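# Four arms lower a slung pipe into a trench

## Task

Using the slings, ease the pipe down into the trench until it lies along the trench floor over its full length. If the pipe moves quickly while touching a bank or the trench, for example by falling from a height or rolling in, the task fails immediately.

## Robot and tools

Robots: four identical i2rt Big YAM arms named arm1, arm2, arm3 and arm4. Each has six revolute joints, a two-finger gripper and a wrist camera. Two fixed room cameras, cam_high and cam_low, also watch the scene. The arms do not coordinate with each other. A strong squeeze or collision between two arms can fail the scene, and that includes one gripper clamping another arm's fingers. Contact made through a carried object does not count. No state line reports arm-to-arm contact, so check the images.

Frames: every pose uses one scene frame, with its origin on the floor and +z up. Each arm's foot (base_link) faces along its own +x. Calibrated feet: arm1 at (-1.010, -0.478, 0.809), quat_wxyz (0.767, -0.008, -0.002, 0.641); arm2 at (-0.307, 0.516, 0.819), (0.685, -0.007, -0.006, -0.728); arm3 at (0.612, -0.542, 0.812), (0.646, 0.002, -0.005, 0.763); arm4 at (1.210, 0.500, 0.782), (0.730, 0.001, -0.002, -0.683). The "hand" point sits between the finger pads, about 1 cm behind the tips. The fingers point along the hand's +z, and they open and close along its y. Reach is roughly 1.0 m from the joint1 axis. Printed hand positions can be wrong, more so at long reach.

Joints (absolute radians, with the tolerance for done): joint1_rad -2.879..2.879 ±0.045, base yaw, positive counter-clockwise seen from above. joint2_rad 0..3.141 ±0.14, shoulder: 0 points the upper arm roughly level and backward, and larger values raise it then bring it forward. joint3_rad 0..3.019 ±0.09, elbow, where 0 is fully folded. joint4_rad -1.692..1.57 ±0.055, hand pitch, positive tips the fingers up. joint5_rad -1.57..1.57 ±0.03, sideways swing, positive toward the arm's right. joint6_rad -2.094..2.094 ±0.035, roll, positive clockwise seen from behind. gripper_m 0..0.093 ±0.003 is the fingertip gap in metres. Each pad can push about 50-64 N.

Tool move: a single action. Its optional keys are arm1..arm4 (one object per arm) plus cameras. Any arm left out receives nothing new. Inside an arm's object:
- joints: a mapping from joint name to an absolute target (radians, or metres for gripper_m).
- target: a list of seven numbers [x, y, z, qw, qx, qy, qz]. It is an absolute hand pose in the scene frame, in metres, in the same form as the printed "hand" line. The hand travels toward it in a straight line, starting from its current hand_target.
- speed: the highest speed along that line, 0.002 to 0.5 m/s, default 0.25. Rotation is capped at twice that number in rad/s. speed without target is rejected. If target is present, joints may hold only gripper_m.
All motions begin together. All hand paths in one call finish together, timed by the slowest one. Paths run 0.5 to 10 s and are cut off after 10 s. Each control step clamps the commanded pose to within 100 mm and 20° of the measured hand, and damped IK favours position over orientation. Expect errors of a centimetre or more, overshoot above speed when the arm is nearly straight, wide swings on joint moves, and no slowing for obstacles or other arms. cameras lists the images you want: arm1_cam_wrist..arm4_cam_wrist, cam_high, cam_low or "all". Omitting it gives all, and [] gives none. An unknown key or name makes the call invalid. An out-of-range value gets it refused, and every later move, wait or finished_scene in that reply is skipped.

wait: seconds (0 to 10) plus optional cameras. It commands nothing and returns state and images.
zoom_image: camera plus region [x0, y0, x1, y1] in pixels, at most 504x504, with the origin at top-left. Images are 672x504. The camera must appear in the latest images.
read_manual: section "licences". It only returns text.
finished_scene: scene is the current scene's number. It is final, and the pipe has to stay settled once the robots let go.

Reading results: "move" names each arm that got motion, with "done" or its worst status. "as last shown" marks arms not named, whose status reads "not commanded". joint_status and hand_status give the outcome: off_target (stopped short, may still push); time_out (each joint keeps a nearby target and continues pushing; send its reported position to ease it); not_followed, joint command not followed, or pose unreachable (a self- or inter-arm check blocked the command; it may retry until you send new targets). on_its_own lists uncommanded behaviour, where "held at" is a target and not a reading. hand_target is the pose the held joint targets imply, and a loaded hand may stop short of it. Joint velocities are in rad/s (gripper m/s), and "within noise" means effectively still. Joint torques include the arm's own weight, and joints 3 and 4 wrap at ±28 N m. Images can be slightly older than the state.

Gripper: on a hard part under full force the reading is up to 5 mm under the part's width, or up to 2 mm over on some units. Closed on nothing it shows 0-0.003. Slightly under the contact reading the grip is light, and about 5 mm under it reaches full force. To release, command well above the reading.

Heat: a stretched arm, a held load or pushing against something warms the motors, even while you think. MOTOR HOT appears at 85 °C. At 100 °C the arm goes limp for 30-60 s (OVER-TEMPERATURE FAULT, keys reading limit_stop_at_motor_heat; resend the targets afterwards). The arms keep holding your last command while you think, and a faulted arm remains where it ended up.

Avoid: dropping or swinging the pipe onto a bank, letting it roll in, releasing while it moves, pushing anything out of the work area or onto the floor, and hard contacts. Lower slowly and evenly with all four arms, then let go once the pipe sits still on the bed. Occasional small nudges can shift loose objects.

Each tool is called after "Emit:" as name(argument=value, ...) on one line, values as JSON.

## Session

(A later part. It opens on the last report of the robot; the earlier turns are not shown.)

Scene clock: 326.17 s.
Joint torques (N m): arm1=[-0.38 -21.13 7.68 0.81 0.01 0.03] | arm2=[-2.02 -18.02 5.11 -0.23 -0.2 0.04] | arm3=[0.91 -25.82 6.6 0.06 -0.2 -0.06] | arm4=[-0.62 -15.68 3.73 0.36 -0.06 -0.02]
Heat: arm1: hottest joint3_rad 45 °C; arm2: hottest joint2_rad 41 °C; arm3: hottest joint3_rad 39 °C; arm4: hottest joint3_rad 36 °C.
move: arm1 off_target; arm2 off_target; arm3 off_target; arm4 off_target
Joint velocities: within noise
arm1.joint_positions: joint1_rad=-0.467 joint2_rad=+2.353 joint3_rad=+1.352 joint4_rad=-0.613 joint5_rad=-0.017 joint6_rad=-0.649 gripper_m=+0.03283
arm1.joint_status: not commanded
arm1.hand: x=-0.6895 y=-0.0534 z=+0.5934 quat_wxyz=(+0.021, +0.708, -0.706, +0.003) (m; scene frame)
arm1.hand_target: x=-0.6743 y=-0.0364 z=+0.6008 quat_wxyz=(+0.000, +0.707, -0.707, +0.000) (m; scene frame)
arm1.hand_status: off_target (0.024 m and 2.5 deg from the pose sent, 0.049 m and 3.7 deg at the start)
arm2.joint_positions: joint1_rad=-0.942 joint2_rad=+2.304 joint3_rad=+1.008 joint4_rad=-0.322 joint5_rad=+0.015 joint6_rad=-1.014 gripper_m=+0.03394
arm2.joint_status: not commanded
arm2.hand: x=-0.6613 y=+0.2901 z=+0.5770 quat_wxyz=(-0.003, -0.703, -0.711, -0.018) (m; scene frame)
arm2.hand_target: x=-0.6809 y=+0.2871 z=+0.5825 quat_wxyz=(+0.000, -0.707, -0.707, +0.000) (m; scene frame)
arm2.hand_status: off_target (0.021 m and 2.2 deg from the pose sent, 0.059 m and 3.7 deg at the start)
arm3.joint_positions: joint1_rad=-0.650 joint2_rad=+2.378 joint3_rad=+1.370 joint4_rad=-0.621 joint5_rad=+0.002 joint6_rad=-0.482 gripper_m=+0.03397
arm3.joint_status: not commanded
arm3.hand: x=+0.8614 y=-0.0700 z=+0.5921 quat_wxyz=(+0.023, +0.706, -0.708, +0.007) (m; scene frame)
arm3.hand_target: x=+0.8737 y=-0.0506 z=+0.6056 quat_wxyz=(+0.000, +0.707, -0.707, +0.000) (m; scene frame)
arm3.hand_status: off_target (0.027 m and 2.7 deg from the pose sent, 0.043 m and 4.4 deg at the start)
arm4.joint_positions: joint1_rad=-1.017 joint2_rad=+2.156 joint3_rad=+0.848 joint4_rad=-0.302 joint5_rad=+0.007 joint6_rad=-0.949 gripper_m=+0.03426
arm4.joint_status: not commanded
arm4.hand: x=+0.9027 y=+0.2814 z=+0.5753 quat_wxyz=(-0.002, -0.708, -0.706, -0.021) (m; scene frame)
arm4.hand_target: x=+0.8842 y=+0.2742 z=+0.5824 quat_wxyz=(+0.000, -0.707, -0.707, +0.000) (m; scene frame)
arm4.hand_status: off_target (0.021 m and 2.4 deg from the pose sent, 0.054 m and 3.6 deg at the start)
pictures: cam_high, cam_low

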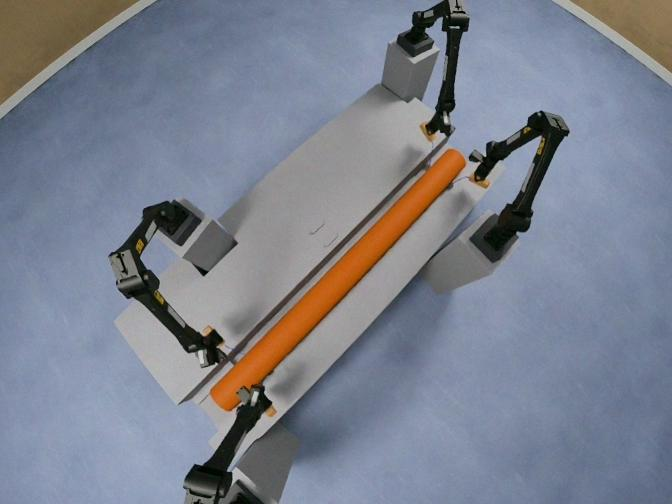

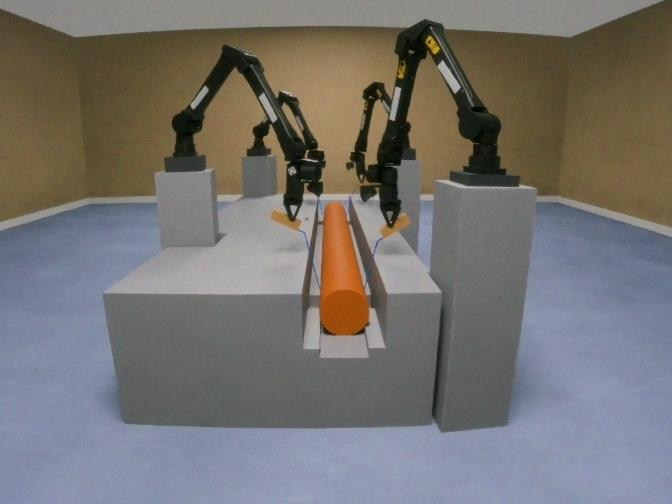

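Emit:
move(arm1={"target": [-0.680, -0.115, 0.490, -0.134, 0.694, -0.694, -0.134], "speed": 0.08}, arm2={"target": [-0.690, 0.290, 0.494, -0.134, -0.694, -0.694, 0.134], "speed": 0.08}, arm3={"target": [0.878, -0.115, 0.492, -0.134, 0.694, -0.694, -0.134], "speed": 0.08}, arm4={"target": [0.884, 0.285, 0.494, -0.134, -0.694, -0.694, 0.134], "speed": 0.08})

Emit:
zoom_image(camera="cam_low", region=[250, 160, 450, 370])

Scene clock: 339.67 s.
Joint torques (N m): arm1=[-0.62 -17.08 1.94 1.47 -0.37 -0.1] | arm2=[-1.55 -17.26 2.71 0.34 -0.55 0.07] | arm3=[0.56 -21.19 1.8 1.17 -0.48 -0.07] | arm4=[-0.26 -14.62 0.69 1.05 -0.14 0.01]
Heat: arm1: hottest joint3_rad 43 °C; arm2: hottest joint2_rad 40 °C; arm3: hottest joint2_rad 39 °C; arm4: hottest joint3_rad 35 °C.
move: arm1 off_target; arm2 off_target; arm3 done; arm4 done
Joint velocities: within noise
arm1.joint_positions: joint1_rad=-0.644 joint2_rad=+2.517 joint3_rad=+1.111 joint4_rad=+0.105 joint5_rad=-0.291 joint6_rad=-0.777 gripper_m=+0.03283
arm1.joint_status: not commanded
arm1.hand: x=-0.6766 y=-0.1083 z=+0.5001 quat_wxyz=(-0.137, +0.693, -0.695, -0.134) (m; scene frame)
arm1.hand_target: x=-0.6802 y=-0.1151 z=+0.4903 quat_wxyz=(-0.134, +0.694, -0.694, -0.134) (m; scene frame)
arm1.hand_status: off_target (0.013 m and 0.4 deg from the pose sent, 0.121 m and 23.8 deg at the start)
arm2.joint_positions: joint1_rad=-1.101 joint2_rad=+2.547 joint3_rad=+1.043 joint4_rad=+0.050 joint5_rad=-0.332 joint6_rad=-1.144 gripper_m=+0.03394
arm2.joint_status: not commanded
arm2.hand: x=-0.6773 y=+0.2899 z=+0.4943 quat_wxyz=(-0.139, -0.695, -0.696, +0.120) (m; scene frame)
arm2.hand_target: x=-0.6899 y=+0.2901 z=+0.4942 quat_wxyz=(-0.134, -0.694, -0.694, +0.134) (m; scene frame)
arm2.hand_status: off_target (0.013 m and 1.7 deg from the pose sent, 0.088 m and 23.2 deg at the start)
arm3.joint_positions: joint1_rad=-0.791 joint2_rad=+2.544 joint3_rad=+1.119 joint4_rad=+0.152 joint5_rad=-0.215 joint6_rad=-0.591 gripper_m=+0.03397
arm3.joint_status: not commanded
arm3.hand: x=+0.8761 y=-0.1132 z=+0.4951 quat_wxyz=(-0.131, +0.694, -0.695, -0.133) (m; scene frame)
arm3.hand_target: x=+0.8780 y=-0.1151 z=+0.4920 quat_wxyz=(-0.134, +0.694, -0.694, -0.134) (m; scene frame)
arm3.hand_status: done (0.004 m and 0.4 deg from the pose sent, 0.111 m and 24.3 deg at the start)
arm4.joint_positions: joint1_rad=-1.194 joint2_rad=+2.425 joint3_rad=+0.836 joint4_rad=+0.167 joint5_rad=-0.341 joint6_rad=-1.097 gripper_m=+0.03426
arm4.joint_status: not commanded
arm4.hand: x=+0.8922 y=+0.2849 z=+0.4937 quat_wxyz=(-0.139, -0.697, -0.692, +0.123) (m; scene frame)
arm4.hand_target: x=+0.8839 y=+0.2851 z=+0.4942 quat_wxyz=(-0.134, -0.694, -0.694, +0.134) (m; scene frame)
arm4.hand_status: done (0.008 m and 1.5 deg from the pose sent, 0.084 m and 23.4 deg at the start)
pictures: arm1_cam_wrist, arm2_cam_wrist, arm3_cam_wrist, arm4_cam_wrist, cam_high, cam_low

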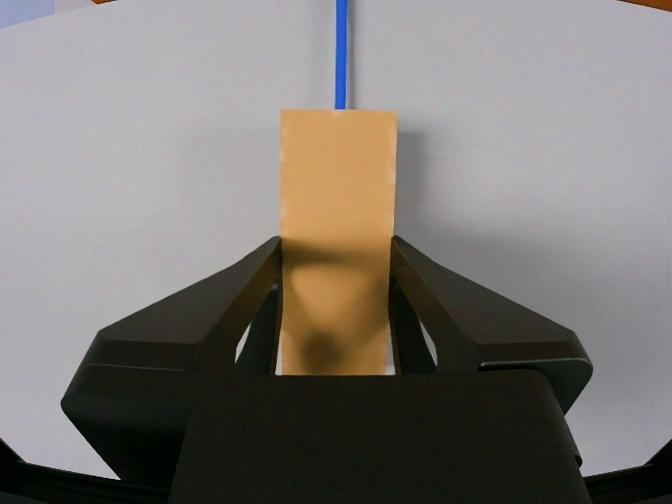

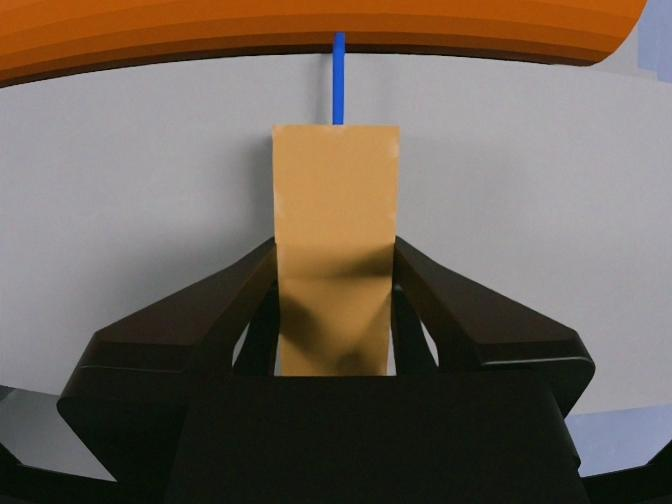

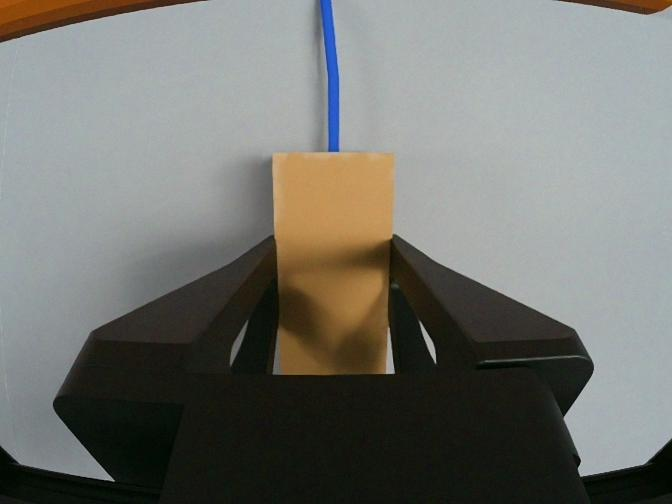

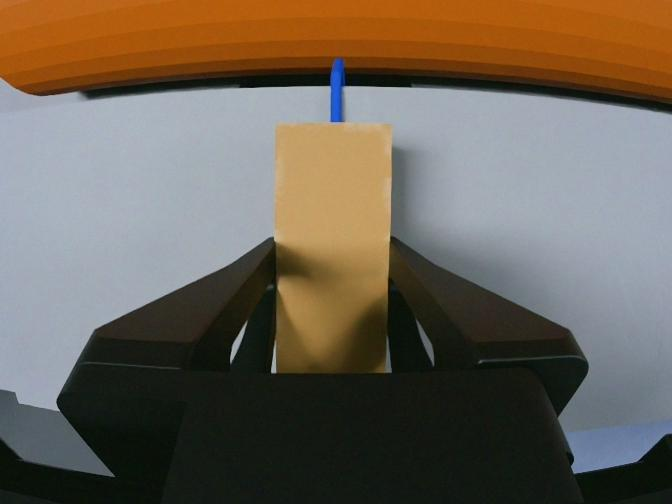

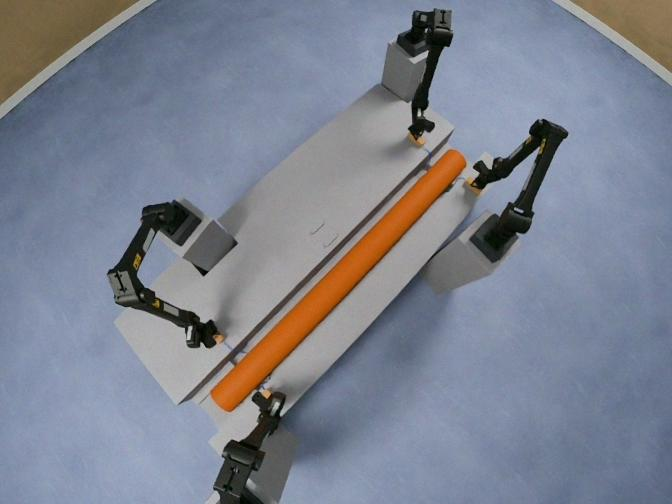

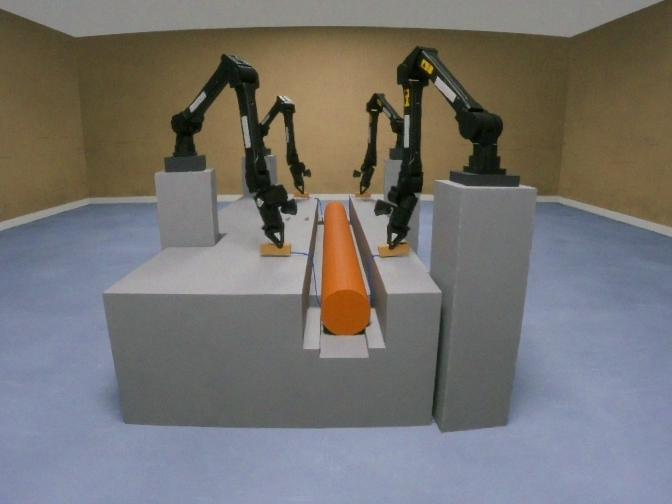

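Scaled by 2.400.

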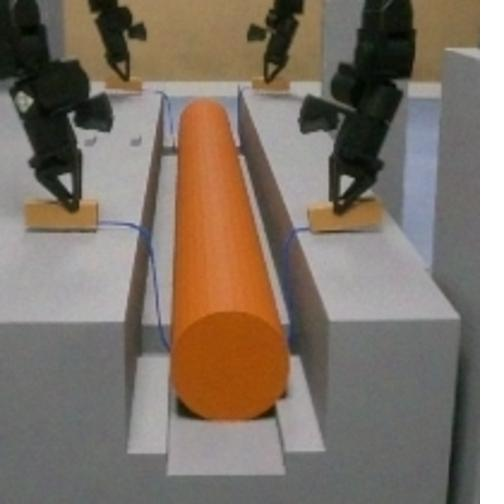

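Emit:
move(arm1={"target": [-0.650, -0.037, 0.62, 0, 0.7071, -0.7071, 0], "speed": 0.12}, arm2={"target": [-0.705, 0.284, 0.60, 0, -0.7071, -0.7071, 0], "speed": 0.12}, arm3={"target": [0.892, -0.050, 0.62, 0, 0.7071, -0.7071, 0], "speed": 0.12}, arm4={"target": [0.858, 0.272, 0.60, 0, -0.7071, -0.7071, 0], "speed": 0.12}, cameras=["cam_low"])

Emit:
move(arm1={"target": [-0.650, -0.037, 0.91, 0, 0.7071, -0.7071, 0], "speed": 0.08}, arm2={"target": [-0.705, 0.284, 0.885, 0, -0.7071, -0.7071, 0], "speed": 0.08}, arm3={"target": [0.892, -0.050, 0.915, 0, 0.7071, -0.7071, 0], "speed": 0.08}, arm4={"target": [0.858, 0.272, 0.885, 0, -0.7071, -0.7071, 0], "speed": 0.08}, cameras=["cam_low", "cam_high"])

Scene clock: 368.80 s.
Joint torques (N m): arm1=[-1.85 -23.71 7.87 -0.44 0.2 0.04] | arm2=[-0.38 -21.89 5.48 -1.36 -0.02 0.16] | arm3=[0.56 -27.93 7.04 -0.99 0.06 0.09] | arm4=[0.26 -19.49 4.25 -0.69 0.16 0.25]
Heat: arm1: hottest joint3_rad 37 °C; arm2: hottest joint2_rad 37 °C; arm3: hottest joint2_rad 36 °C; arm4: hottest joint2_rad 33 °C.
move: arm1 off_target; arm2 off_target; arm3 off_target; arm4 off_target
Joint velocities: within noise
arm1.joint_positions: joint1_rad=-0.493 joint2_rad=+2.366 joint3_rad=+1.386 joint4_rad=-0.640 joint5_rad=-0.022 joint6_rad=-0.692 gripper_m=+0.03283
arm1.joint_status: not commanded
arm1.hand: x=-0.6739 y=-0.0552 z=+0.5939 quat_wxyz=(+0.024, +0.714, -0.700, +0.000) (m; scene frame)
arm1.hand_target: x=-0.6505 y=-0.0380 z=+0.6204 quat_wxyz=(+0.000, +0.707, -0.707, +0.000) (m; scene frame)
arm1.hand_status: off_target (0.040 m and 3.0 deg from the pose sent, 0.142 m and 22.1 deg at the start)
arm2.joint_positions: joint1_rad=-0.985 joint2_rad=+2.315 joint3_rad=+1.061 joint4_rad=-0.370 joint5_rad=+0.010 joint6_rad=-1.048 gripper_m=+0.03394
arm2.joint_status: not commanded
arm2.hand: x=-0.6844 y=+0.2965 z=+0.5783 quat_wxyz=(-0.007, -0.706, -0.708, -0.020) (m; scene frame)
arm2.hand_target: x=-0.7045 y=+0.2843 z=+0.5998 quat_wxyz=(+0.000, -0.707, -0.707, +0.000) (m; scene frame)
arm2.hand_status: off_target (0.032 m and 2.5 deg from the pose sent, 0.109 m and 21.1 deg at the start)
arm3.joint_positions: joint1_rad=-0.674 joint2_rad=+2.382 joint3_rad=+1.387 joint4_rad=-0.635 joint5_rad=-0.003 joint6_rad=-0.522 gripper_m=+0.03397
arm3.joint_status: not commanded
arm3.hand: x=+0.8740 y=-0.0716 z=+0.5935 quat_wxyz=(+0.024, +0.712, -0.702, +0.004) (m; scene frame)
arm3.hand_target: x=+0.8916 y=-0.0509 z=+0.6202 quat_wxyz=(+0.000, +0.707, -0.707, +0.000) (m; scene frame)
arm3.hand_status: off_target (0.039 m and 2.9 deg from the pose sent, 0.141 m and 21.5 deg at the start)
arm4.joint_positions: joint1_rad=-1.059 joint2_rad=+2.166 joint3_rad=+0.902 joint4_rad=-0.356 joint5_rad=+0.000 joint6_rad=-1.006 gripper_m=+0.03426
arm4.joint_status: not commanded
arm4.hand: x=+0.8807 y=+0.2849 z=+0.5772 quat_wxyz=(-0.008, -0.702, -0.711, -0.025) (m; scene frame)
arm4.hand_target: x=+0.8585 y=+0.2723 z=+0.5997 quat_wxyz=(+0.000, -0.707, -0.707, +0.000) (m; scene frame)
arm4.hand_status: off_target (0.035 m and 3.1 deg from the pose sent, 0.112 m and 21.4 deg at the start)
pictures: cam_low

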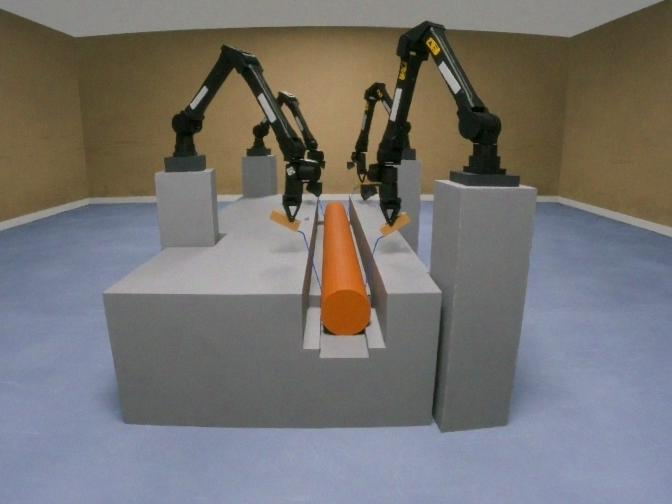

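Scene clock: 373.30 s.
Joint torques (N m): arm1=[-1.73 -29.22 13.09 -1.84 0.22 -0.03] | arm2=[-0.62 -22.71 14.94 -2.52 -0.01 0.06] | arm3=[0.91 -35.19 10.95 -2.52 0.04 -0.01] | arm4=[-0.26 -20.89 13.2 -2.28 0.2 0.12]
Heat: arm1: hottest joint3_rad 38 °C; arm2: hottest joint2_rad 38 °C; arm3: hottest joint2_rad 37 °C; arm4: hottest joint2_rad 33 °C.
move: arm1 off_target; arm2 off_target; arm3 off_target; arm4 off_target
Joint velocities: within noise
arm1.joint_positions: joint1_rad=-0.493 joint2_rad=+2.001 joint3_rad=+1.398 joint4_rad=-1.108 joint5_rad=-0.021 joint6_rad=-0.685 gripper_m=+0.03283
arm1.joint_status: not commanded
arm1.hand: x=-0.6879 y=-0.0676 z=+0.7962 quat_wxyz=(+0.069, +0.709, -0.702, +0.005) (m; scene frame)
arm1.hand_target: x=-0.6616 y=-0.0480 z=+0.8843 quat_wxyz=(-0.001, +0.707, -0.707, +0.001) (m; scene frame)
arm1.hand_status: off_target (0.124 m and 7.9 deg from the pose sent, 0.318 m and 3.0 deg at the start; pose on its path clipped on 59 of 135 steps)
arm2.joint_positions: joint1_rad=-0.973 joint2_rad=+1.764 joint3_rad=+1.065 joint4_rad=-0.998 joint5_rad=+0.011 joint6_rad=-1.028 gripper_m=+0.03394
arm2.joint_status: not commanded
arm2.hand: x=-0.6714 y=+0.3019 z=+0.8232 quat_wxyz=(-0.015, -0.707, -0.704, -0.056) (m; scene frame)
arm2.hand_target: x=-0.7014 y=+0.2860 z=+0.8835 quat_wxyz=(+0.000, -0.707, -0.707, +0.001) (m; scene frame)
arm2.hand_status: off_target (0.073 m and 6.6 deg from the pose sent, 0.308 m and 2.5 deg at the start)
arm3.joint_positions: joint1_rad=-0.674 joint2_rad=+2.024 joint3_rad=+1.385 joint4_rad=-1.084 joint5_rad=-0.002 joint6_rad=-0.511 gripper_m=+0.03397
arm3.joint_status: not commanded
arm3.hand: x=+0.8644 y=-0.0899 z=+0.7878 quat_wxyz=(+0.069, +0.706, -0.705, +0.017) (m; scene frame)
arm3.hand_target: x=+0.8818 y=-0.0656 z=+0.8765 quat_wxyz=(+0.000, +0.707, -0.707, +0.000) (m; scene frame)
arm3.hand_status: off_target (0.136 m and 8.2 deg from the pose sent, 0.323 m and 2.9 deg at the start; pose on its path clipped on 71 of 135 steps)
arm4.joint_positions: joint1_rad=-1.051 joint2_rad=+1.615 joint3_rad=+0.975 joint4_rad=-1.057 joint5_rad=+0.000 joint6_rad=-0.989 gripper_m=+0.03427
arm4.joint_status: not commanded
arm4.hand: x=+0.8912 y=+0.2891 z=+0.8151 quat_wxyz=(-0.015, -0.704, -0.707, -0.063) (m; scene frame)
arm4.hand_target: x=+0.8621 y=+0.2745 z=+0.8817 quat_wxyz=(+0.000, -0.707, -0.707, +0.001) (m; scene frame)
arm4.hand_status: off_target (0.079 m and 7.4 deg from the pose sent, 0.309 m and 3.1 deg at the start)
pictures: cam_high, cam_low

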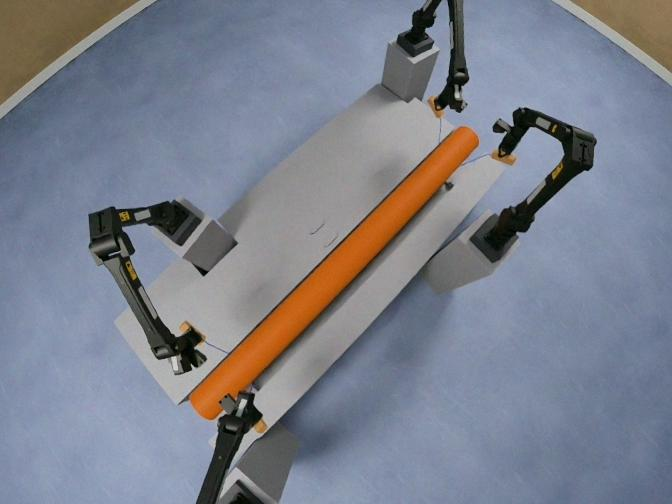

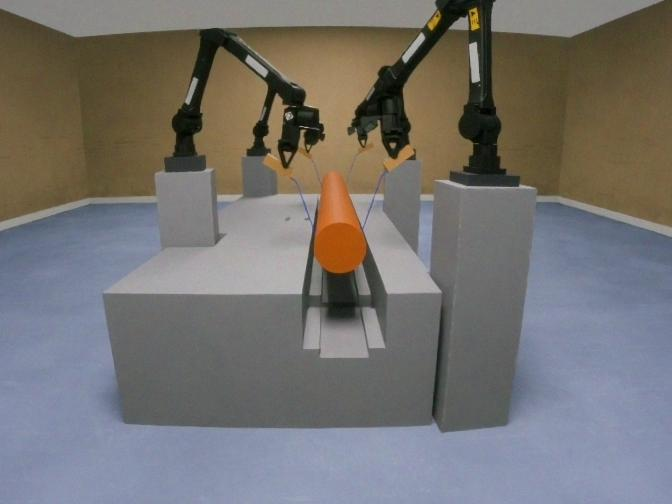

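Emit:
move(arm1={"target": [-0.655, -0.060, 0.90, 0, 0.7071, -0.7071, 0], "speed": 0.08}, arm2={"target": [-0.705, 0.265, 0.94, 0, -0.7071, -0.7071, 0], "speed": 0.08}, arm3={"target": [0.890, -0.070, 0.90, 0, 0.7071, -0.7071, 0], "speed": 0.08}, arm4={"target": [0.858, 0.255, 0.94, 0, -0.7071, -0.7071, 0], "speed": 0.08}, cameras=["cam_low"])

Emit:
move(arm1={"target": [-0.655, -0.150, 0.92, 0, 0.7071, -0.7071, 0], "speed": 0.06}, arm2={"target": [-0.705, 0.165, 0.94, 0, -0.7071, -0.7071, 0], "speed": 0.06}, arm3={"target": [0.890, -0.155, 0.92, 0, 0.7071, -0.7071, 0], "speed": 0.06}, arm4={"target": [0.858, 0.165, 0.94, 0, -0.7071, -0.7071, 0], "speed": 0.06}, cameras=["cam_low"])

Scene clock: 379.80 s.
Joint torques (N m): arm1=[-2.55 -29.39 11.44 -1.66 0.2 -0.19] | arm2=[-0.67 -23.53 16.95 -2.8 -0.02 0.08] | arm3=[-0.44 -34.73 11.06 -2.36 0 -0.16] | arm4=[-0.21 -21.95 14.6 -2.4 0.2 0.12]
Heat: arm1: hottest joint2_rad 39 °C; arm2: hottest joint2_rad 39 °C; arm3: hottest joint2_rad 40 °C; arm4: hottest joint3_rad 34 °C.
move: arm1 off_target; arm2 off_target; arm3 off_target; arm4 off_target
Joint velocities: within noise
arm1.joint_positions: joint1_rad=-0.507 joint2_rad=+1.971 joint3_rad=+1.401 joint4_rad=-1.134 joint5_rad=-0.019 joint6_rad=-0.692 gripper_m=+0.03283
arm1.joint_status: not commanded
arm1.hand: x=-0.6831 y=-0.0729 z=+0.8130 quat_wxyz=(+0.065, +0.707, -0.704, +0.005) (m; scene frame)
arm1.hand_target: x=-0.6586 y=-0.0635 z=+0.8957 quat_wxyz=(+0.000, +0.707, -0.707, +0.001) (m; scene frame)
arm1.hand_status: off_target (0.092 m and 7.5 deg from the pose sent, 0.109 m and 7.9 deg at the start)
arm2.joint_positions: joint1_rad=-0.937 joint2_rad=+1.729 joint3_rad=+1.158 joint4_rad=-1.143 joint5_rad=+0.011 joint6_rad=-0.993 gripper_m=+0.03394
arm2.joint_status: not commanded
arm2.hand: x=-0.6735 y=+0.2834 z=+0.8680 quat_wxyz=(-0.015, -0.707, -0.704, -0.065) (m; scene frame)
arm2.hand_target: x=-0.7004 y=+0.2680 z=+0.9380 quat_wxyz=(+0.000, -0.707, -0.707, +0.001) (m; scene frame)
arm2.hand_status: off_target (0.081 m and 7.6 deg from the pose sent, 0.127 m and 6.6 deg at the start)
arm3.joint_positions: joint1_rad=-0.676 joint2_rad=+1.991 joint3_rad=+1.385 joint4_rad=-1.121 joint5_rad=+0.001 joint6_rad=-0.512 gripper_m=+0.03397
arm3.joint_status: not commanded
arm3.hand: x=+0.8635 y=-0.0944 z=+0.8049 quat_wxyz=(+0.071, +0.706, -0.704, +0.019) (m; scene frame)
arm3.hand_target: x=+0.8863 y=-0.0754 z=+0.8938 quat_wxyz=(-0.001, +0.707, -0.707, +0.001) (m; scene frame)
arm3.hand_status: off_target (0.102 m and 8.4 deg from the pose sent, 0.117 m and 8.2 deg at the start; pose on its path clipped on 24 of 41 steps)
arm4.joint_positions: joint1_rad=-1.016 joint2_rad=+1.589 joint3_rad=+1.078 joint4_rad=-1.203 joint5_rad=+0.000 joint6_rad=-0.956 gripper_m=+0.03427
arm4.joint_status: not commanded
arm4.hand: x=+0.8881 y=+0.2710 z=+0.8588 quat_wxyz=(-0.014, -0.703, -0.707, -0.072) (m; scene frame)
arm4.hand_target: x=+0.8635 y=+0.2585 z=+0.9358 quat_wxyz=(+0.000, -0.707, -0.707, +0.001) (m; scene frame)
arm4.hand_status: off_target (0.088 m and 8.4 deg from the pose sent, 0.134 m and 7.4 deg at the start)
pictures: cam_low

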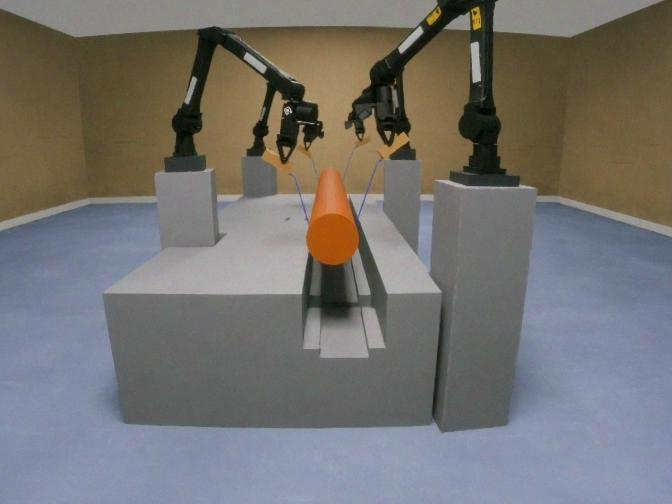

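Scene clock: 382.33 s.
Joint torques (N m): arm1=[-2.2 -25.93 9.89 -1.28 0.11 -0.12] | arm2=[-0.62 -24.88 17.99 -2.45 -0.15 0.08] | arm3=[-0.21 -30.27 9.18 -1.92 -0.11 -0.12] | arm4=[-0.09 -22.59 15.2 -2.06 0.11 0.15]
Heat: arm1: hottest joint2_rad 39 °C; arm2: hottest joint2_rad 39 °C; arm3: hottest joint2_rad 40 °C; arm4: hottest joint3_rad 35 °C.
move: arm1 off_target; arm2 off_target; arm3 off_target; arm4 off_target
Joint velocities: within noise
arm1.joint_positions: joint1_rad=-0.630 joint2_rad=+1.791 joint3_rad=+1.247 joint4_rad=-1.134 joint5_rad=-0.018 joint6_rad=-0.816 gripper_m=+0.03283
arm1.joint_status: not commanded
arm1.hand: x=-0.6720 y=-0.1505 z=+0.8536 quat_wxyz=(+0.052, +0.708, -0.704, -0.002) (m; scene frame)
arm1.hand_target: x=-0.6571 y=-0.1512 z=+0.9160 quat_wxyz=(+0.000, +0.707, -0.707, +0.001) (m; scene frame)
arm1.hand_status: off_target (0.069 m and 6.0 deg from the pose sent, 0.135 m and 7.5 deg at the start)
arm2.joint_positions: joint1_rad=-0.779 joint2_rad=+1.861 joint3_rad=+1.343 joint4_rad=-1.197 joint5_rad=+0.011 joint6_rad=-0.837 gripper_m=+0.03394
arm2.joint_status: not commanded
arm2.hand: x=-0.6748 y=+0.1904 z=+0.8673 quat_wxyz=(-0.004, -0.706, -0.705, -0.065) (m; scene frame)
arm2.hand_target: x=-0.7003 y=+0.1693 z=+0.9392 quat_wxyz=(+0.000, -0.707, -0.707, +0.001) (m; scene frame)
arm2.hand_status: off_target (0.083 m and 7.5 deg from the pose sent, 0.142 m and 7.6 deg at the start)
arm3.joint_positions: joint1_rad=-0.767 joint2_rad=+1.796 joint3_rad=+1.219 joint4_rad=-1.121 joint5_rad=+0.004 joint6_rad=-0.604 gripper_m=+0.03397
arm3.joint_status: not commanded
arm3.hand: x=+0.8741 y=-0.1629 z=+0.8489 quat_wxyz=(+0.058, +0.707, -0.705, +0.011) (m; scene frame)
arm3.hand_target: x=+0.8882 y=-0.1570 z=+0.9155 quat_wxyz=(+0.000, +0.707, -0.707, +0.001) (m; scene frame)
arm3.hand_status: off_target (0.073 m and 6.7 deg from the pose sent, 0.133 m and 8.5 deg at the start)
arm4.joint_positions: joint1_rad=-0.865 joint2_rad=+1.711 joint3_rad=+1.241 joint4_rad=-1.239 joint5_rad=+0.002 joint6_rad=-0.807 gripper_m=+0.03427
arm4.joint_status: not commanded
arm4.hand: x=+0.8871 y=+0.1875 z=+0.8609 quat_wxyz=(-0.003, -0.702, -0.708, -0.069) (m; scene frame)
arm4.hand_target: x=+0.8630 y=+0.1698 z=+0.9378 quat_wxyz=(+0.000, -0.707, -0.707, +0.001) (m; scene frame)
arm4.hand_status: off_target (0.087 m and 8.0 deg from the pose sent, 0.137 m and 8.4 deg at the start)
pictures: cam_low

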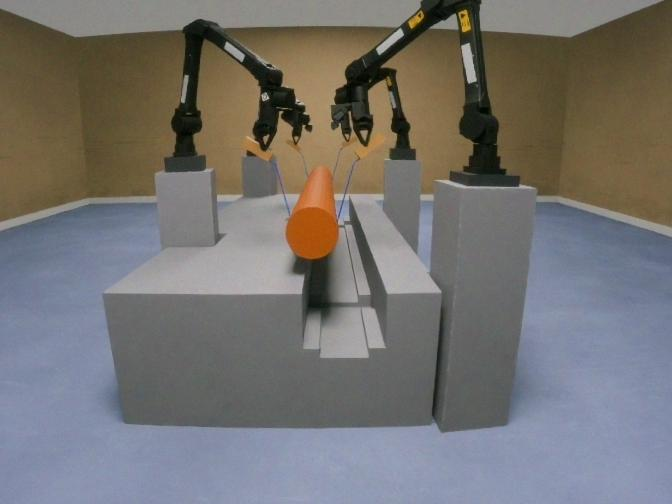

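Emit:
move(arm1={"target": [-0.652, -0.270, 0.90, 0, 0.7071, -0.7071, 0], "speed": 0.08}, arm2={"target": [-0.705, 0.045, 0.94, 0, -0.7071, -0.7071, 0], "speed": 0.08}, arm3={"target": [0.890, -0.270, 0.90, 0, 0.7071, -0.7071, 0], "speed": 0.08}, arm4={"target": [0.858, 0.045, 0.94, 0, -0.7071, -0.7071, 0], "speed": 0.08}, cameras=["cam_low", "cam_high"])

Emit:
zoom_image(camera="cam_low", region=[200, 180, 350, 300])

Scene clock: 387.67 s.
Joint torques (N m): arm1=[-2.43 -20.78 9.39 -0.13 0.05 -0.2] | arm2=[-0.44 -30.45 17.98 -2.35 -0.14 0.09] | arm3=[-0.26 -24 8.57 -1.03 -0.1 -0.18] | arm4=[0.15 -28.16 14.64 -1.73 0.12 0.19]
Heat: arm1: hottest joint3_rad 40 °C; arm2: hottest joint3_rad 41 °C; arm3: hottest joint2_rad 39 °C; arm4: hottest joint3_rad 37 °C.
move: arm1 off_target; arm2 off_target; arm3 off_target; arm4 off_target
Joint velocities: within noise
arm1.joint_positions: joint1_rad=-0.850 joint2_rad=+1.631 joint3_rad=+1.020 joint4_rad=-1.077 joint5_rad=-0.016 joint6_rad=-1.032 gripper_m=+0.03284
arm1.joint_status: not commanded
arm1.hand: x=-0.6724 y=-0.2712 z=+0.8528 quat_wxyz=(+0.053, +0.707, -0.706, -0.014) (m; scene frame)
arm1.hand_target: x=-0.6537 y=-0.2707 z=+0.8981 quat_wxyz=(+0.000, +0.707, -0.707, +0.001) (m; scene frame)
arm1.hand_status: off_target (0.051 m and 6.3 deg from the pose sent, 0.130 m and 5.9 deg at the start)
arm2.joint_positions: joint1_rad=-0.633 joint2_rad=+2.093 joint3_rad=+1.632 joint4_rad=-1.278 joint5_rad=+0.009 joint6_rad=-0.692 gripper_m=+0.03394
arm2.joint_status: not commanded
arm2.hand: x=-0.6735 y=+0.0793 z=+0.8402 quat_wxyz=(+0.007, -0.705, -0.705, -0.077) (m; scene frame)
arm2.hand_target: x=-0.6967 y=+0.0545 z=+0.9297 quat_wxyz=(+0.000, -0.707, -0.707, +0.001) (m; scene frame)
arm2.hand_status: off_target (0.110 m and 8.8 deg from the pose sent, 0.165 m and 7.5 deg at the start; pose on its path clipped on 25 of 66 steps)
arm3.joint_positions: joint1_rad=-0.937 joint2_rad=+1.586 joint3_rad=+0.943 joint4_rad=-1.052 joint5_rad=+0.005 joint6_rad=-0.772 gripper_m=+0.03397
arm3.joint_status: not commanded
arm3.hand: x=+0.8714 y=-0.2778 z=+0.8506 quat_wxyz=(+0.057, +0.706, -0.706, +0.001) (m; scene frame)
arm3.hand_target: x=+0.8885 y=-0.2710 z=+0.8974 quat_wxyz=(+0.000, +0.707, -0.707, +0.001) (m; scene frame)
arm3.hand_status: off_target (0.053 m and 6.6 deg from the pose sent, 0.120 m and 6.7 deg at the start)
arm4.joint_positions: joint1_rad=-0.713 joint2_rad=+1.945 joint3_rad=+1.500 joint4_rad=-1.285 joint5_rad=+0.002 joint6_rad=-0.655 gripper_m=+0.03427
arm4.joint_status: not commanded
arm4.hand: x=+0.8899 y=+0.0779 z=+0.8325 quat_wxyz=(+0.009, -0.702, -0.708, -0.079) (m; scene frame)
arm4.hand_target: x=+0.8678 y=+0.0563 z=+0.9224 quat_wxyz=(+0.000, -0.707, -0.707, +0.001) (m; scene frame)
arm4.hand_status: off_target (0.117 m and 9.2 deg from the pose sent, 0.166 m and 8.0 deg at the start; pose on its path clipped on 29 of 66 steps)
pictures: cam_high, cam_low

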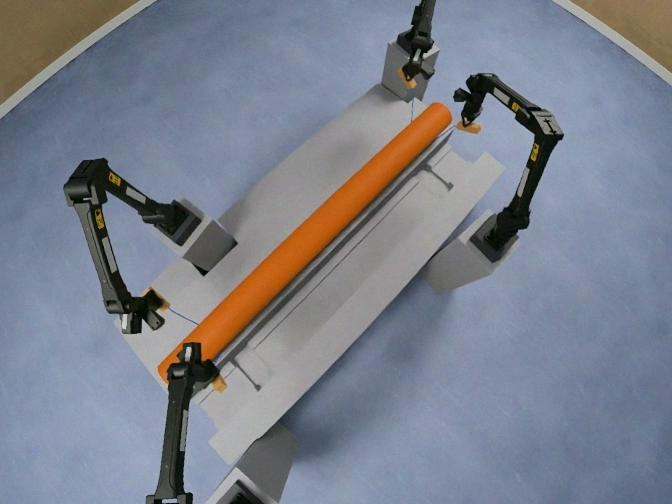

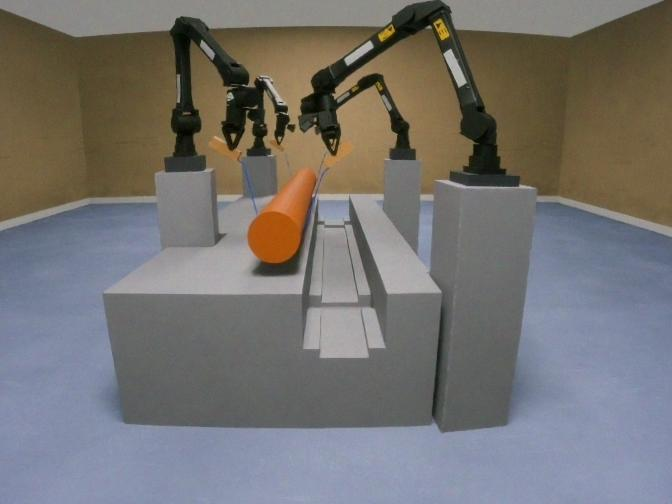

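Scaled by 3.360.

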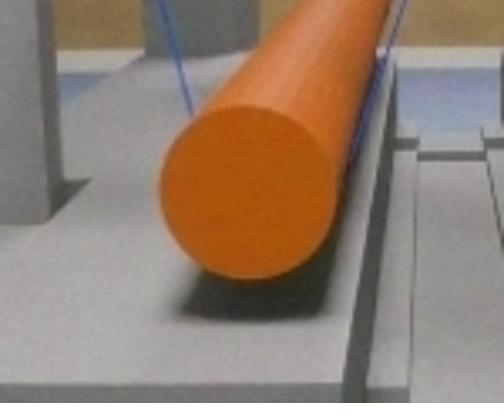

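Emit:
move(arm1={"target": [-0.652, -0.270, 0.80, 0, 0.7071, -0.7071, 0], "speed": 0.05}, arm2={"target": [-0.703, 0.050, 0.81, 0, -0.7071, -0.7071, 0], "speed": 0.05}, arm3={"target": [0.890, -0.268, 0.80, 0, 0.7071, -0.7071, 0], "speed": 0.05}, arm4={"target": [0.860, 0.050, 0.81, 0, -0.7071, -0.7071, 0], "speed": 0.05}, cameras=["cam_low", "cam_high"])

Emit:
zoom_image(camera="cam_low", region=[200, 180, 350, 300])

Scene clock: 397.07 s.
Joint torques (N m): arm1=[-0.79 -13.45 6.79 0.85 0.03 -0.13] | arm2=[-1.08 -25.64 9.88 -0.23 -0.17 0.05] | arm3=[0.44 -14.39 5.96 0.46 -0.12 -0.07] | arm4=[-0.44 -23.36 7.58 0.32 0.08 0.1]
Heat: arm1: hottest joint3_rad 40 °C; arm2: hottest joint3_rad 43 °C; arm3: hottest joint2_rad 39 °C; arm4: hottest joint3_rad 40 °C.
move: arm1 done; arm2 off_target; arm3 done; arm4 off_target
Joint velocities: within noise
arm1.joint_positions: joint1_rad=-0.859 joint2_rad=+1.691 joint3_rad=+0.939 joint4_rad=-0.831 joint5_rad=-0.017 joint6_rad=-1.040 gripper_m=+0.03284
arm1.joint_status: not commanded
arm1.hand: x=-0.6580 y=-0.2674 z=+0.8033 quat_wxyz=(+0.002, +0.708, -0.706, -0.002) (m; scene frame)
arm1.hand_target: x=-0.6521 y=-0.2700 z=+0.8001 quat_wxyz=(+0.000, +0.707, -0.707, +0.000) (m; scene frame)
arm1.hand_status: done (0.007 m and 0.4 deg from the pose sent, 0.057 m and 6.3 deg at the start)
arm2.joint_positions: joint1_rad=-0.633 joint2_rad=+2.169 joint3_rad=+1.610 joint4_rad=-1.081 joint5_rad=+0.011 joint6_rad=-0.693 gripper_m=+0.03394
arm2.joint_status: not commanded
arm2.hand: x=-0.6913 y=+0.0576 z=+0.7853 quat_wxyz=(+0.003, -0.707, -0.707, -0.028) (m; scene frame)
arm2.hand_target: x=-0.7026 y=+0.0504 z=+0.8099 quat_wxyz=(+0.000, -0.707, -0.707, +0.000) (m; scene frame)
arm2.hand_status: off_target (0.028 m and 3.2 deg from the pose sent, 0.051 m and 8.8 deg at the start)
arm3.joint_positions: joint1_rad=-0.944 joint2_rad=+1.655 joint3_rad=+0.867 joint4_rad=-0.800 joint5_rad=+0.003 joint6_rad=-0.782 gripper_m=+0.03397
arm3.joint_status: not commanded
arm3.hand: x=+0.8842 y=-0.2678 z=+0.8012 quat_wxyz=(+0.004, +0.708, -0.706, -0.001) (m; scene frame)
arm3.hand_target: x=+0.8899 y=-0.2680 z=+0.8001 quat_wxyz=(+0.000, +0.707, -0.707, +0.000) (m; scene frame)
arm3.hand_status: done (0.006 m and 0.5 deg from the pose sent, 0.055 m and 6.6 deg at the start)
arm4.joint_positions: joint1_rad=-0.713 joint2_rad=+2.014 joint3_rad=+1.470 joint4_rad=-1.088 joint5_rad=+0.005 joint6_rad=-0.654 gripper_m=+0.03427
arm4.joint_status: not commanded
arm4.hand: x=+0.8731 y=+0.0558 z=+0.7817 quat_wxyz=(+0.004, -0.704, -0.709, -0.031) (m; scene frame)
arm4.hand_target: x=+0.8605 y=+0.0505 z=+0.8098 quat_wxyz=(+0.000, -0.707, -0.707, +0.000) (m; scene frame)
arm4.hand_status: off_target (0.032 m and 3.6 deg from the pose sent, 0.047 m and 9.2 deg at the start)
pictures: cam_high, cam_low

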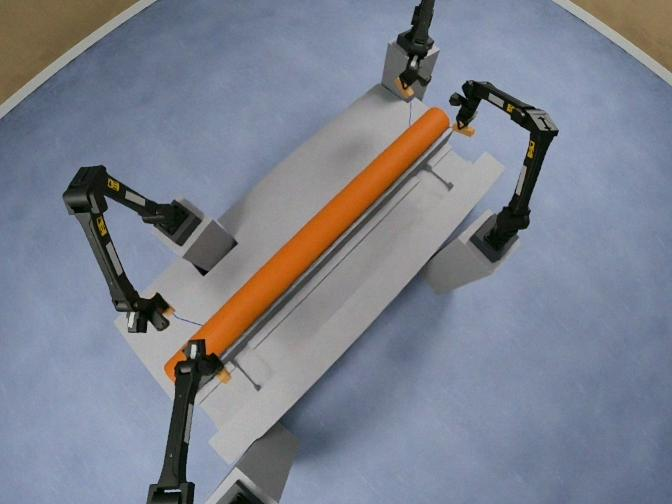

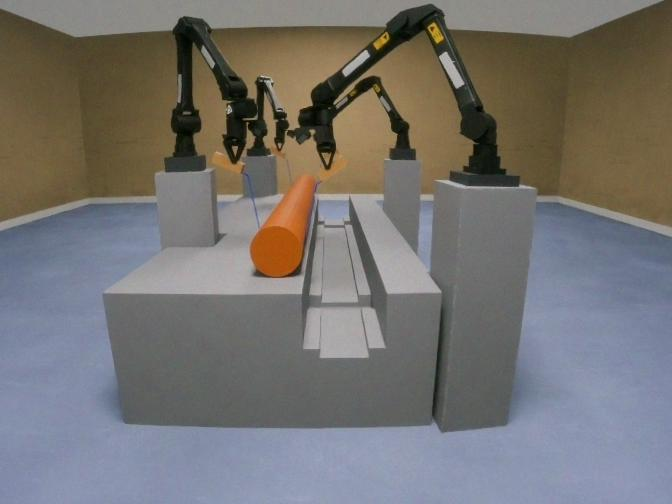

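Scaled by 3.360.

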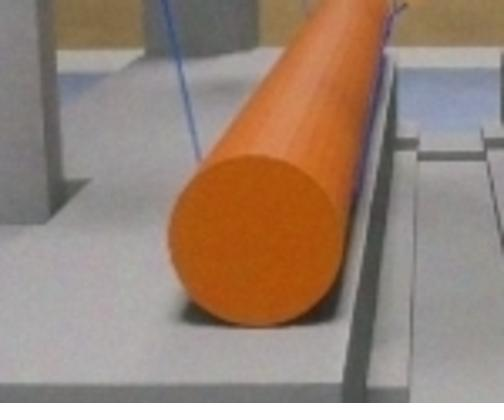

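Emit:
move(arm1={"target": [-0.650, -0.262, 0.93, 0, 0.7071, -0.7071, 0], "speed": 0.1}, arm2={"target": [-0.706, 0.030, 0.91, 0, -0.7071, -0.7071, 0], "speed": 0.1}, arm3={"target": [0.892, -0.260, 0.93, 0, 0.7071, -0.7071, 0], "speed": 0.1}, arm4={"target": [0.858, 0.030, 0.915, 0, -0.7071, -0.7071, 0], "speed": 0.1}, cameras=["cam_low", "cam_high"])

Emit:
zoom_image(camera="cam_low", region=[200, 180, 350, 300])

Scene clock: 402.47 s.
Joint torques (N m): arm1=[-1.2 -20.48 13.71 -1.52 0.14 -0.01] | arm2=[-0.44 -31.85 14.98 -2.44 -0.19 0.11] | arm3=[1.14 -23.12 12.3 -2.07 -0.12 -0.01] | arm4=[0.26 -30.04 12.23 -2.13 0.06 0.2]
Heat: arm1: hottest joint3_rad 39 °C; arm2: hottest joint3_rad 43 °C; arm3: hottest joint2_rad 38 °C; arm4: hottest joint3_rad 39 °C.
move: arm1 off_target; arm2 off_target; arm3 off_target; arm4 off_target
Joint velocities: within noise
arm1.joint_positions: joint1_rad=-0.855 joint2_rad=+1.593 joint3_rad=+1.018 joint4_rad=-1.123 joint5_rad=-0.019 joint6_rad=-1.037 gripper_m=+0.03284
arm1.joint_status: not commanded
arm1.hand: x=-0.6795 y=-0.2765 z=+0.8678 quat_wxyz=(+0.057, +0.707, -0.705, -0.017) (m; scene frame)
arm1.hand_target: x=-0.6537 y=-0.2640 z=+0.9280 quat_wxyz=(-0.001, +0.707, -0.707, +0.000) (m; scene frame)
arm1.hand_status: off_target (0.070 m and 6.8 deg from the pose sent, 0.127 m and 0.4 deg at the start)
arm2.joint_positions: joint1_rad=-0.627 joint2_rad=+2.169 joint3_rad=+1.610 joint4_rad=-1.165 joint5_rad=+0.011 joint6_rad=-0.681 gripper_m=+0.03394
arm2.joint_status: not commanded
arm2.hand: x=-0.6755 y=+0.0712 z=+0.7871 quat_wxyz=(+0.008, -0.707, -0.703, -0.069) (m; scene frame)
arm2.hand_target: x=-0.6945 y=+0.0452 z=+0.8767 quat_wxyz=(+0.000, -0.707, -0.707, +0.000) (m; scene frame)
arm2.hand_status: off_target (0.133 m and 8.0 deg from the pose sent, 0.129 m and 3.2 deg at the start; pose on its path clipped on 31 of 58 steps)
arm3.joint_positions: joint1_rad=-0.940 joint2_rad=+1.555 joint3_rad=+0.961 joint4_rad=-1.111 joint5_rad=+0.003 joint6_rad=-0.774 gripper_m=+0.03397
arm3.joint_status: not commanded
arm3.hand: x=+0.8695 y=-0.2814 z=+0.8680 quat_wxyz=(+0.063, +0.705, -0.706, +0.000) (m; scene frame)
arm3.hand_target: x=+0.8893 y=-0.2628 z=+0.9273 quat_wxyz=(+0.000, +0.707, -0.707, +0.000) (m; scene frame)
arm3.hand_status: off_target (0.069 m and 7.2 deg from the pose sent, 0.129 m and 0.5 deg at the start)
arm4.joint_positions: joint1_rad=-0.703 joint2_rad=+2.018 joint3_rad=+1.470 joint4_rad=-1.163 joint5_rad=+0.005 joint6_rad=-0.642 gripper_m=+0.03427
arm4.joint_status: not commanded
arm4.hand: x=+0.8882 y=+0.0678 z=+0.7818 quat_wxyz=(+0.010, -0.704, -0.707, -0.070) (m; scene frame)
arm4.hand_target: x=+0.8706 y=+0.0462 z=+0.8719 quat_wxyz=(+0.000, -0.707, -0.707, +0.000) (m; scene frame)
arm4.hand_status: off_target (0.142 m and 8.1 deg from the pose sent, 0.137 m and 3.6 deg at the start; pose on its path clipped on 33 of 58 steps)
pictures: cam_high, cam_low

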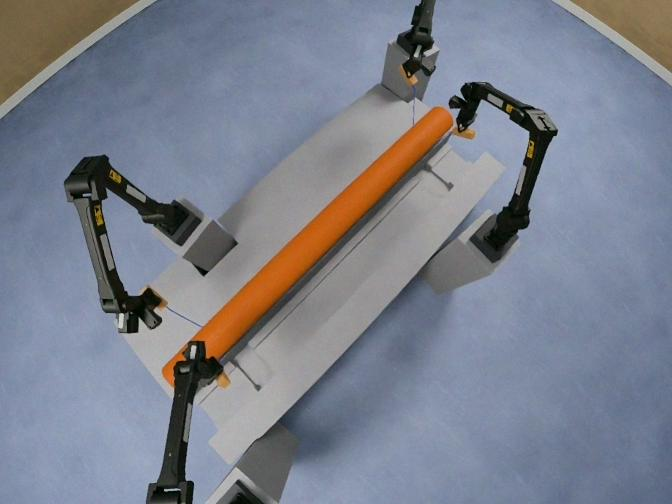

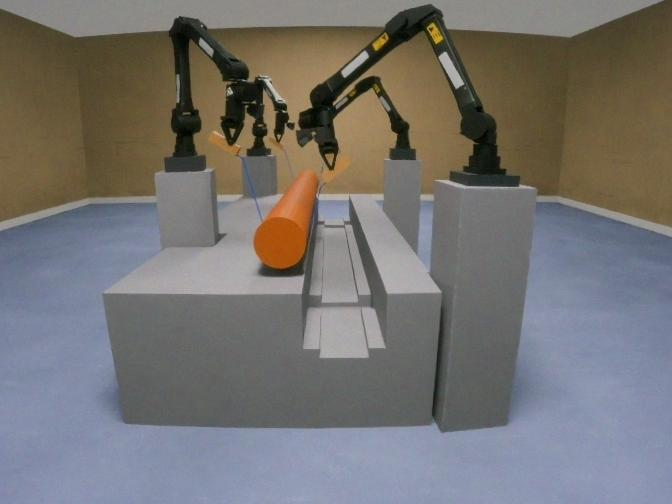

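Scaled by 3.360.

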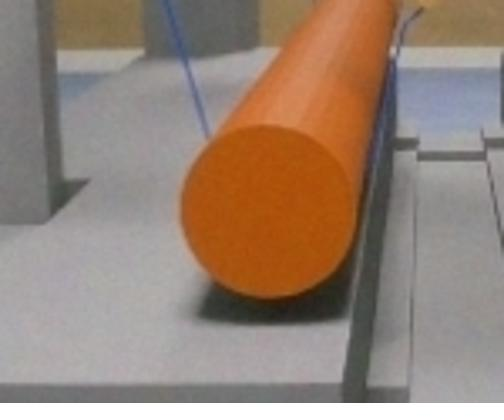

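Emit:
move(arm1={"target": [-0.652, -0.037, 0.91, 0, 0.7071, -0.7071, 0], "speed": 0.1}, arm2={"target": [-0.704, 0.284, 0.885, 0, -0.7071, -0.7071, 0], "speed": 0.1}, arm3={"target": [0.890, -0.050, 0.915, 0, 0.7071, -0.7071, 0], "speed": 0.1}, arm4={"target": [0.860, 0.272, 0.885, 0, -0.7071, -0.7071, 0], "speed": 0.1}, cameras=["cam_low", "cam_high"])

Emit:
zoom_image(camera="cam_low", region=[270, 160, 410, 300])

Scene clock: 409.37 s.
Joint torques (N m): arm1=[-1.79 -24.47 14.78 -1.28 0.14 0.02] | arm2=[-2.43 -24.23 10.35 -1.11 -0.05 -0.06] | arm3=[0.79 -31.27 12.93 -2.03 -0.08 0] | arm4=[-1.03 -22.77 8.84 -0.84 0.17 -0.13]
Heat: arm1: hottest joint3_rad 41 °C; arm2: hottest joint3_rad 43 °C; arm3: hottest joint2_rad 39 °C; arm4: hottest joint3_rad 39 °C.
move: arm1 off_target; arm2 off_target; arm3 off_target; arm4 off_target
Joint velocities: within noise
arm1.joint_positions: joint1_rad=-0.497 joint2_rad=+1.944 joint3_rad=+1.450 joint4_rad=-1.194 joint5_rad=-0.021 joint6_rad=-0.692 gripper_m=+0.03284
arm1.joint_status: not commanded
arm1.hand: x=-0.6815 y=-0.0618 z=+0.8426 quat_wxyz=(+0.058, +0.711, -0.701, +0.004) (m; scene frame)
arm1.hand_target: x=-0.6555 y=-0.0413 z=+0.9098 quat_wxyz=(-0.001, +0.707, -0.707, +0.000) (m; scene frame)
arm1.hand_status: off_target (0.078 m and 6.7 deg from the pose sent, 0.245 m and 6.8 deg at the start)
arm2.joint_positions: joint1_rad=-0.948 joint2_rad=+1.779 joint3_rad=+1.124 joint4_rad=-1.036 joint5_rad=+0.014 joint6_rad=-1.015 gripper_m=+0.03394
arm2.joint_status: not commanded
arm2.hand: x=-0.6807 y=+0.2847 z=+0.8341 quat_wxyz=(-0.012, -0.704, -0.708, -0.054) (m; scene frame)
arm2.hand_target: x=-0.7022 y=+0.2849 z=+0.8830 quat_wxyz=(+0.001, -0.707, -0.707, -0.001) (m; scene frame)
arm2.hand_status: off_target (0.056 m and 6.3 deg from the pose sent, 0.236 m and 8.0 deg at the start)
arm3.joint_positions: joint1_rad=-0.671 joint2_rad=+1.975 joint3_rad=+1.458 joint4_rad=-1.196 joint5_rad=+0.000 joint6_rad=-0.513 gripper_m=+0.03398
arm3.joint_status: not commanded
arm3.hand: x=+0.8694 y=-0.0788 z=+0.8374 quat_wxyz=(+0.063, +0.708, -0.703, +0.017) (m; scene frame)
arm3.hand_target: x=+0.8871 y=-0.0549 z=+0.9135 quat_wxyz=(-0.001, +0.707, -0.707, +0.000) (m; scene frame)
arm3.hand_status: off_target (0.085 m and 7.5 deg from the pose sent, 0.237 m and 7.2 deg at the start)
arm4.joint_positions: joint1_rad=-1.033 joint2_rad=+1.631 joint3_rad=+1.038 joint4_rad=-1.098 joint5_rad=+0.003 joint6_rad=-0.963 gripper_m=+0.03427
arm4.joint_status: not commanded
arm4.hand: x=+0.8801 y=+0.2739 z=+0.8277 quat_wxyz=(-0.012, -0.707, -0.705, -0.060) (m; scene frame)
arm4.hand_target: x=+0.8622 y=+0.2729 z=+0.8816 quat_wxyz=(+0.001, -0.707, -0.707, -0.001) (m; scene frame)
arm4.hand_status: off_target (0.061 m and 7.1 deg from the pose sent, 0.231 m and 8.1 deg at the start)
pictures: cam_high, cam_low

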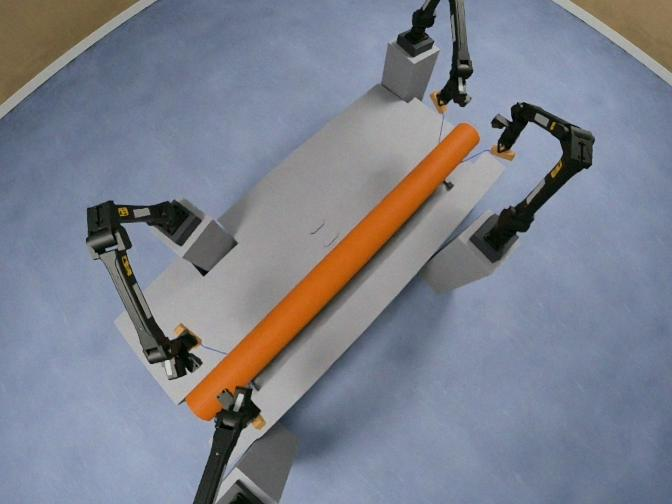

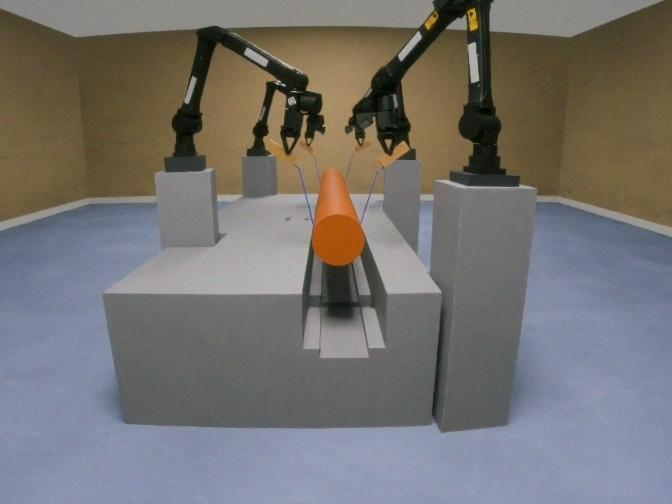

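Scaled by 3.600.

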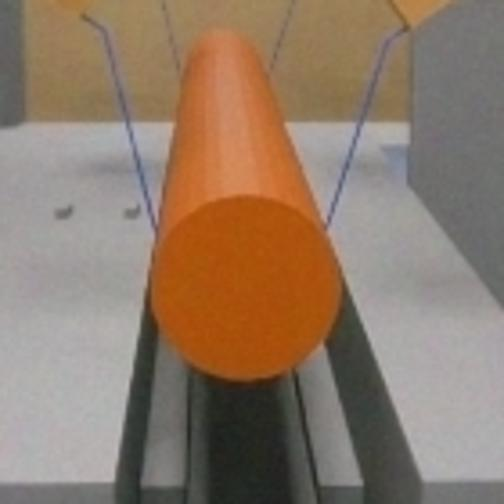

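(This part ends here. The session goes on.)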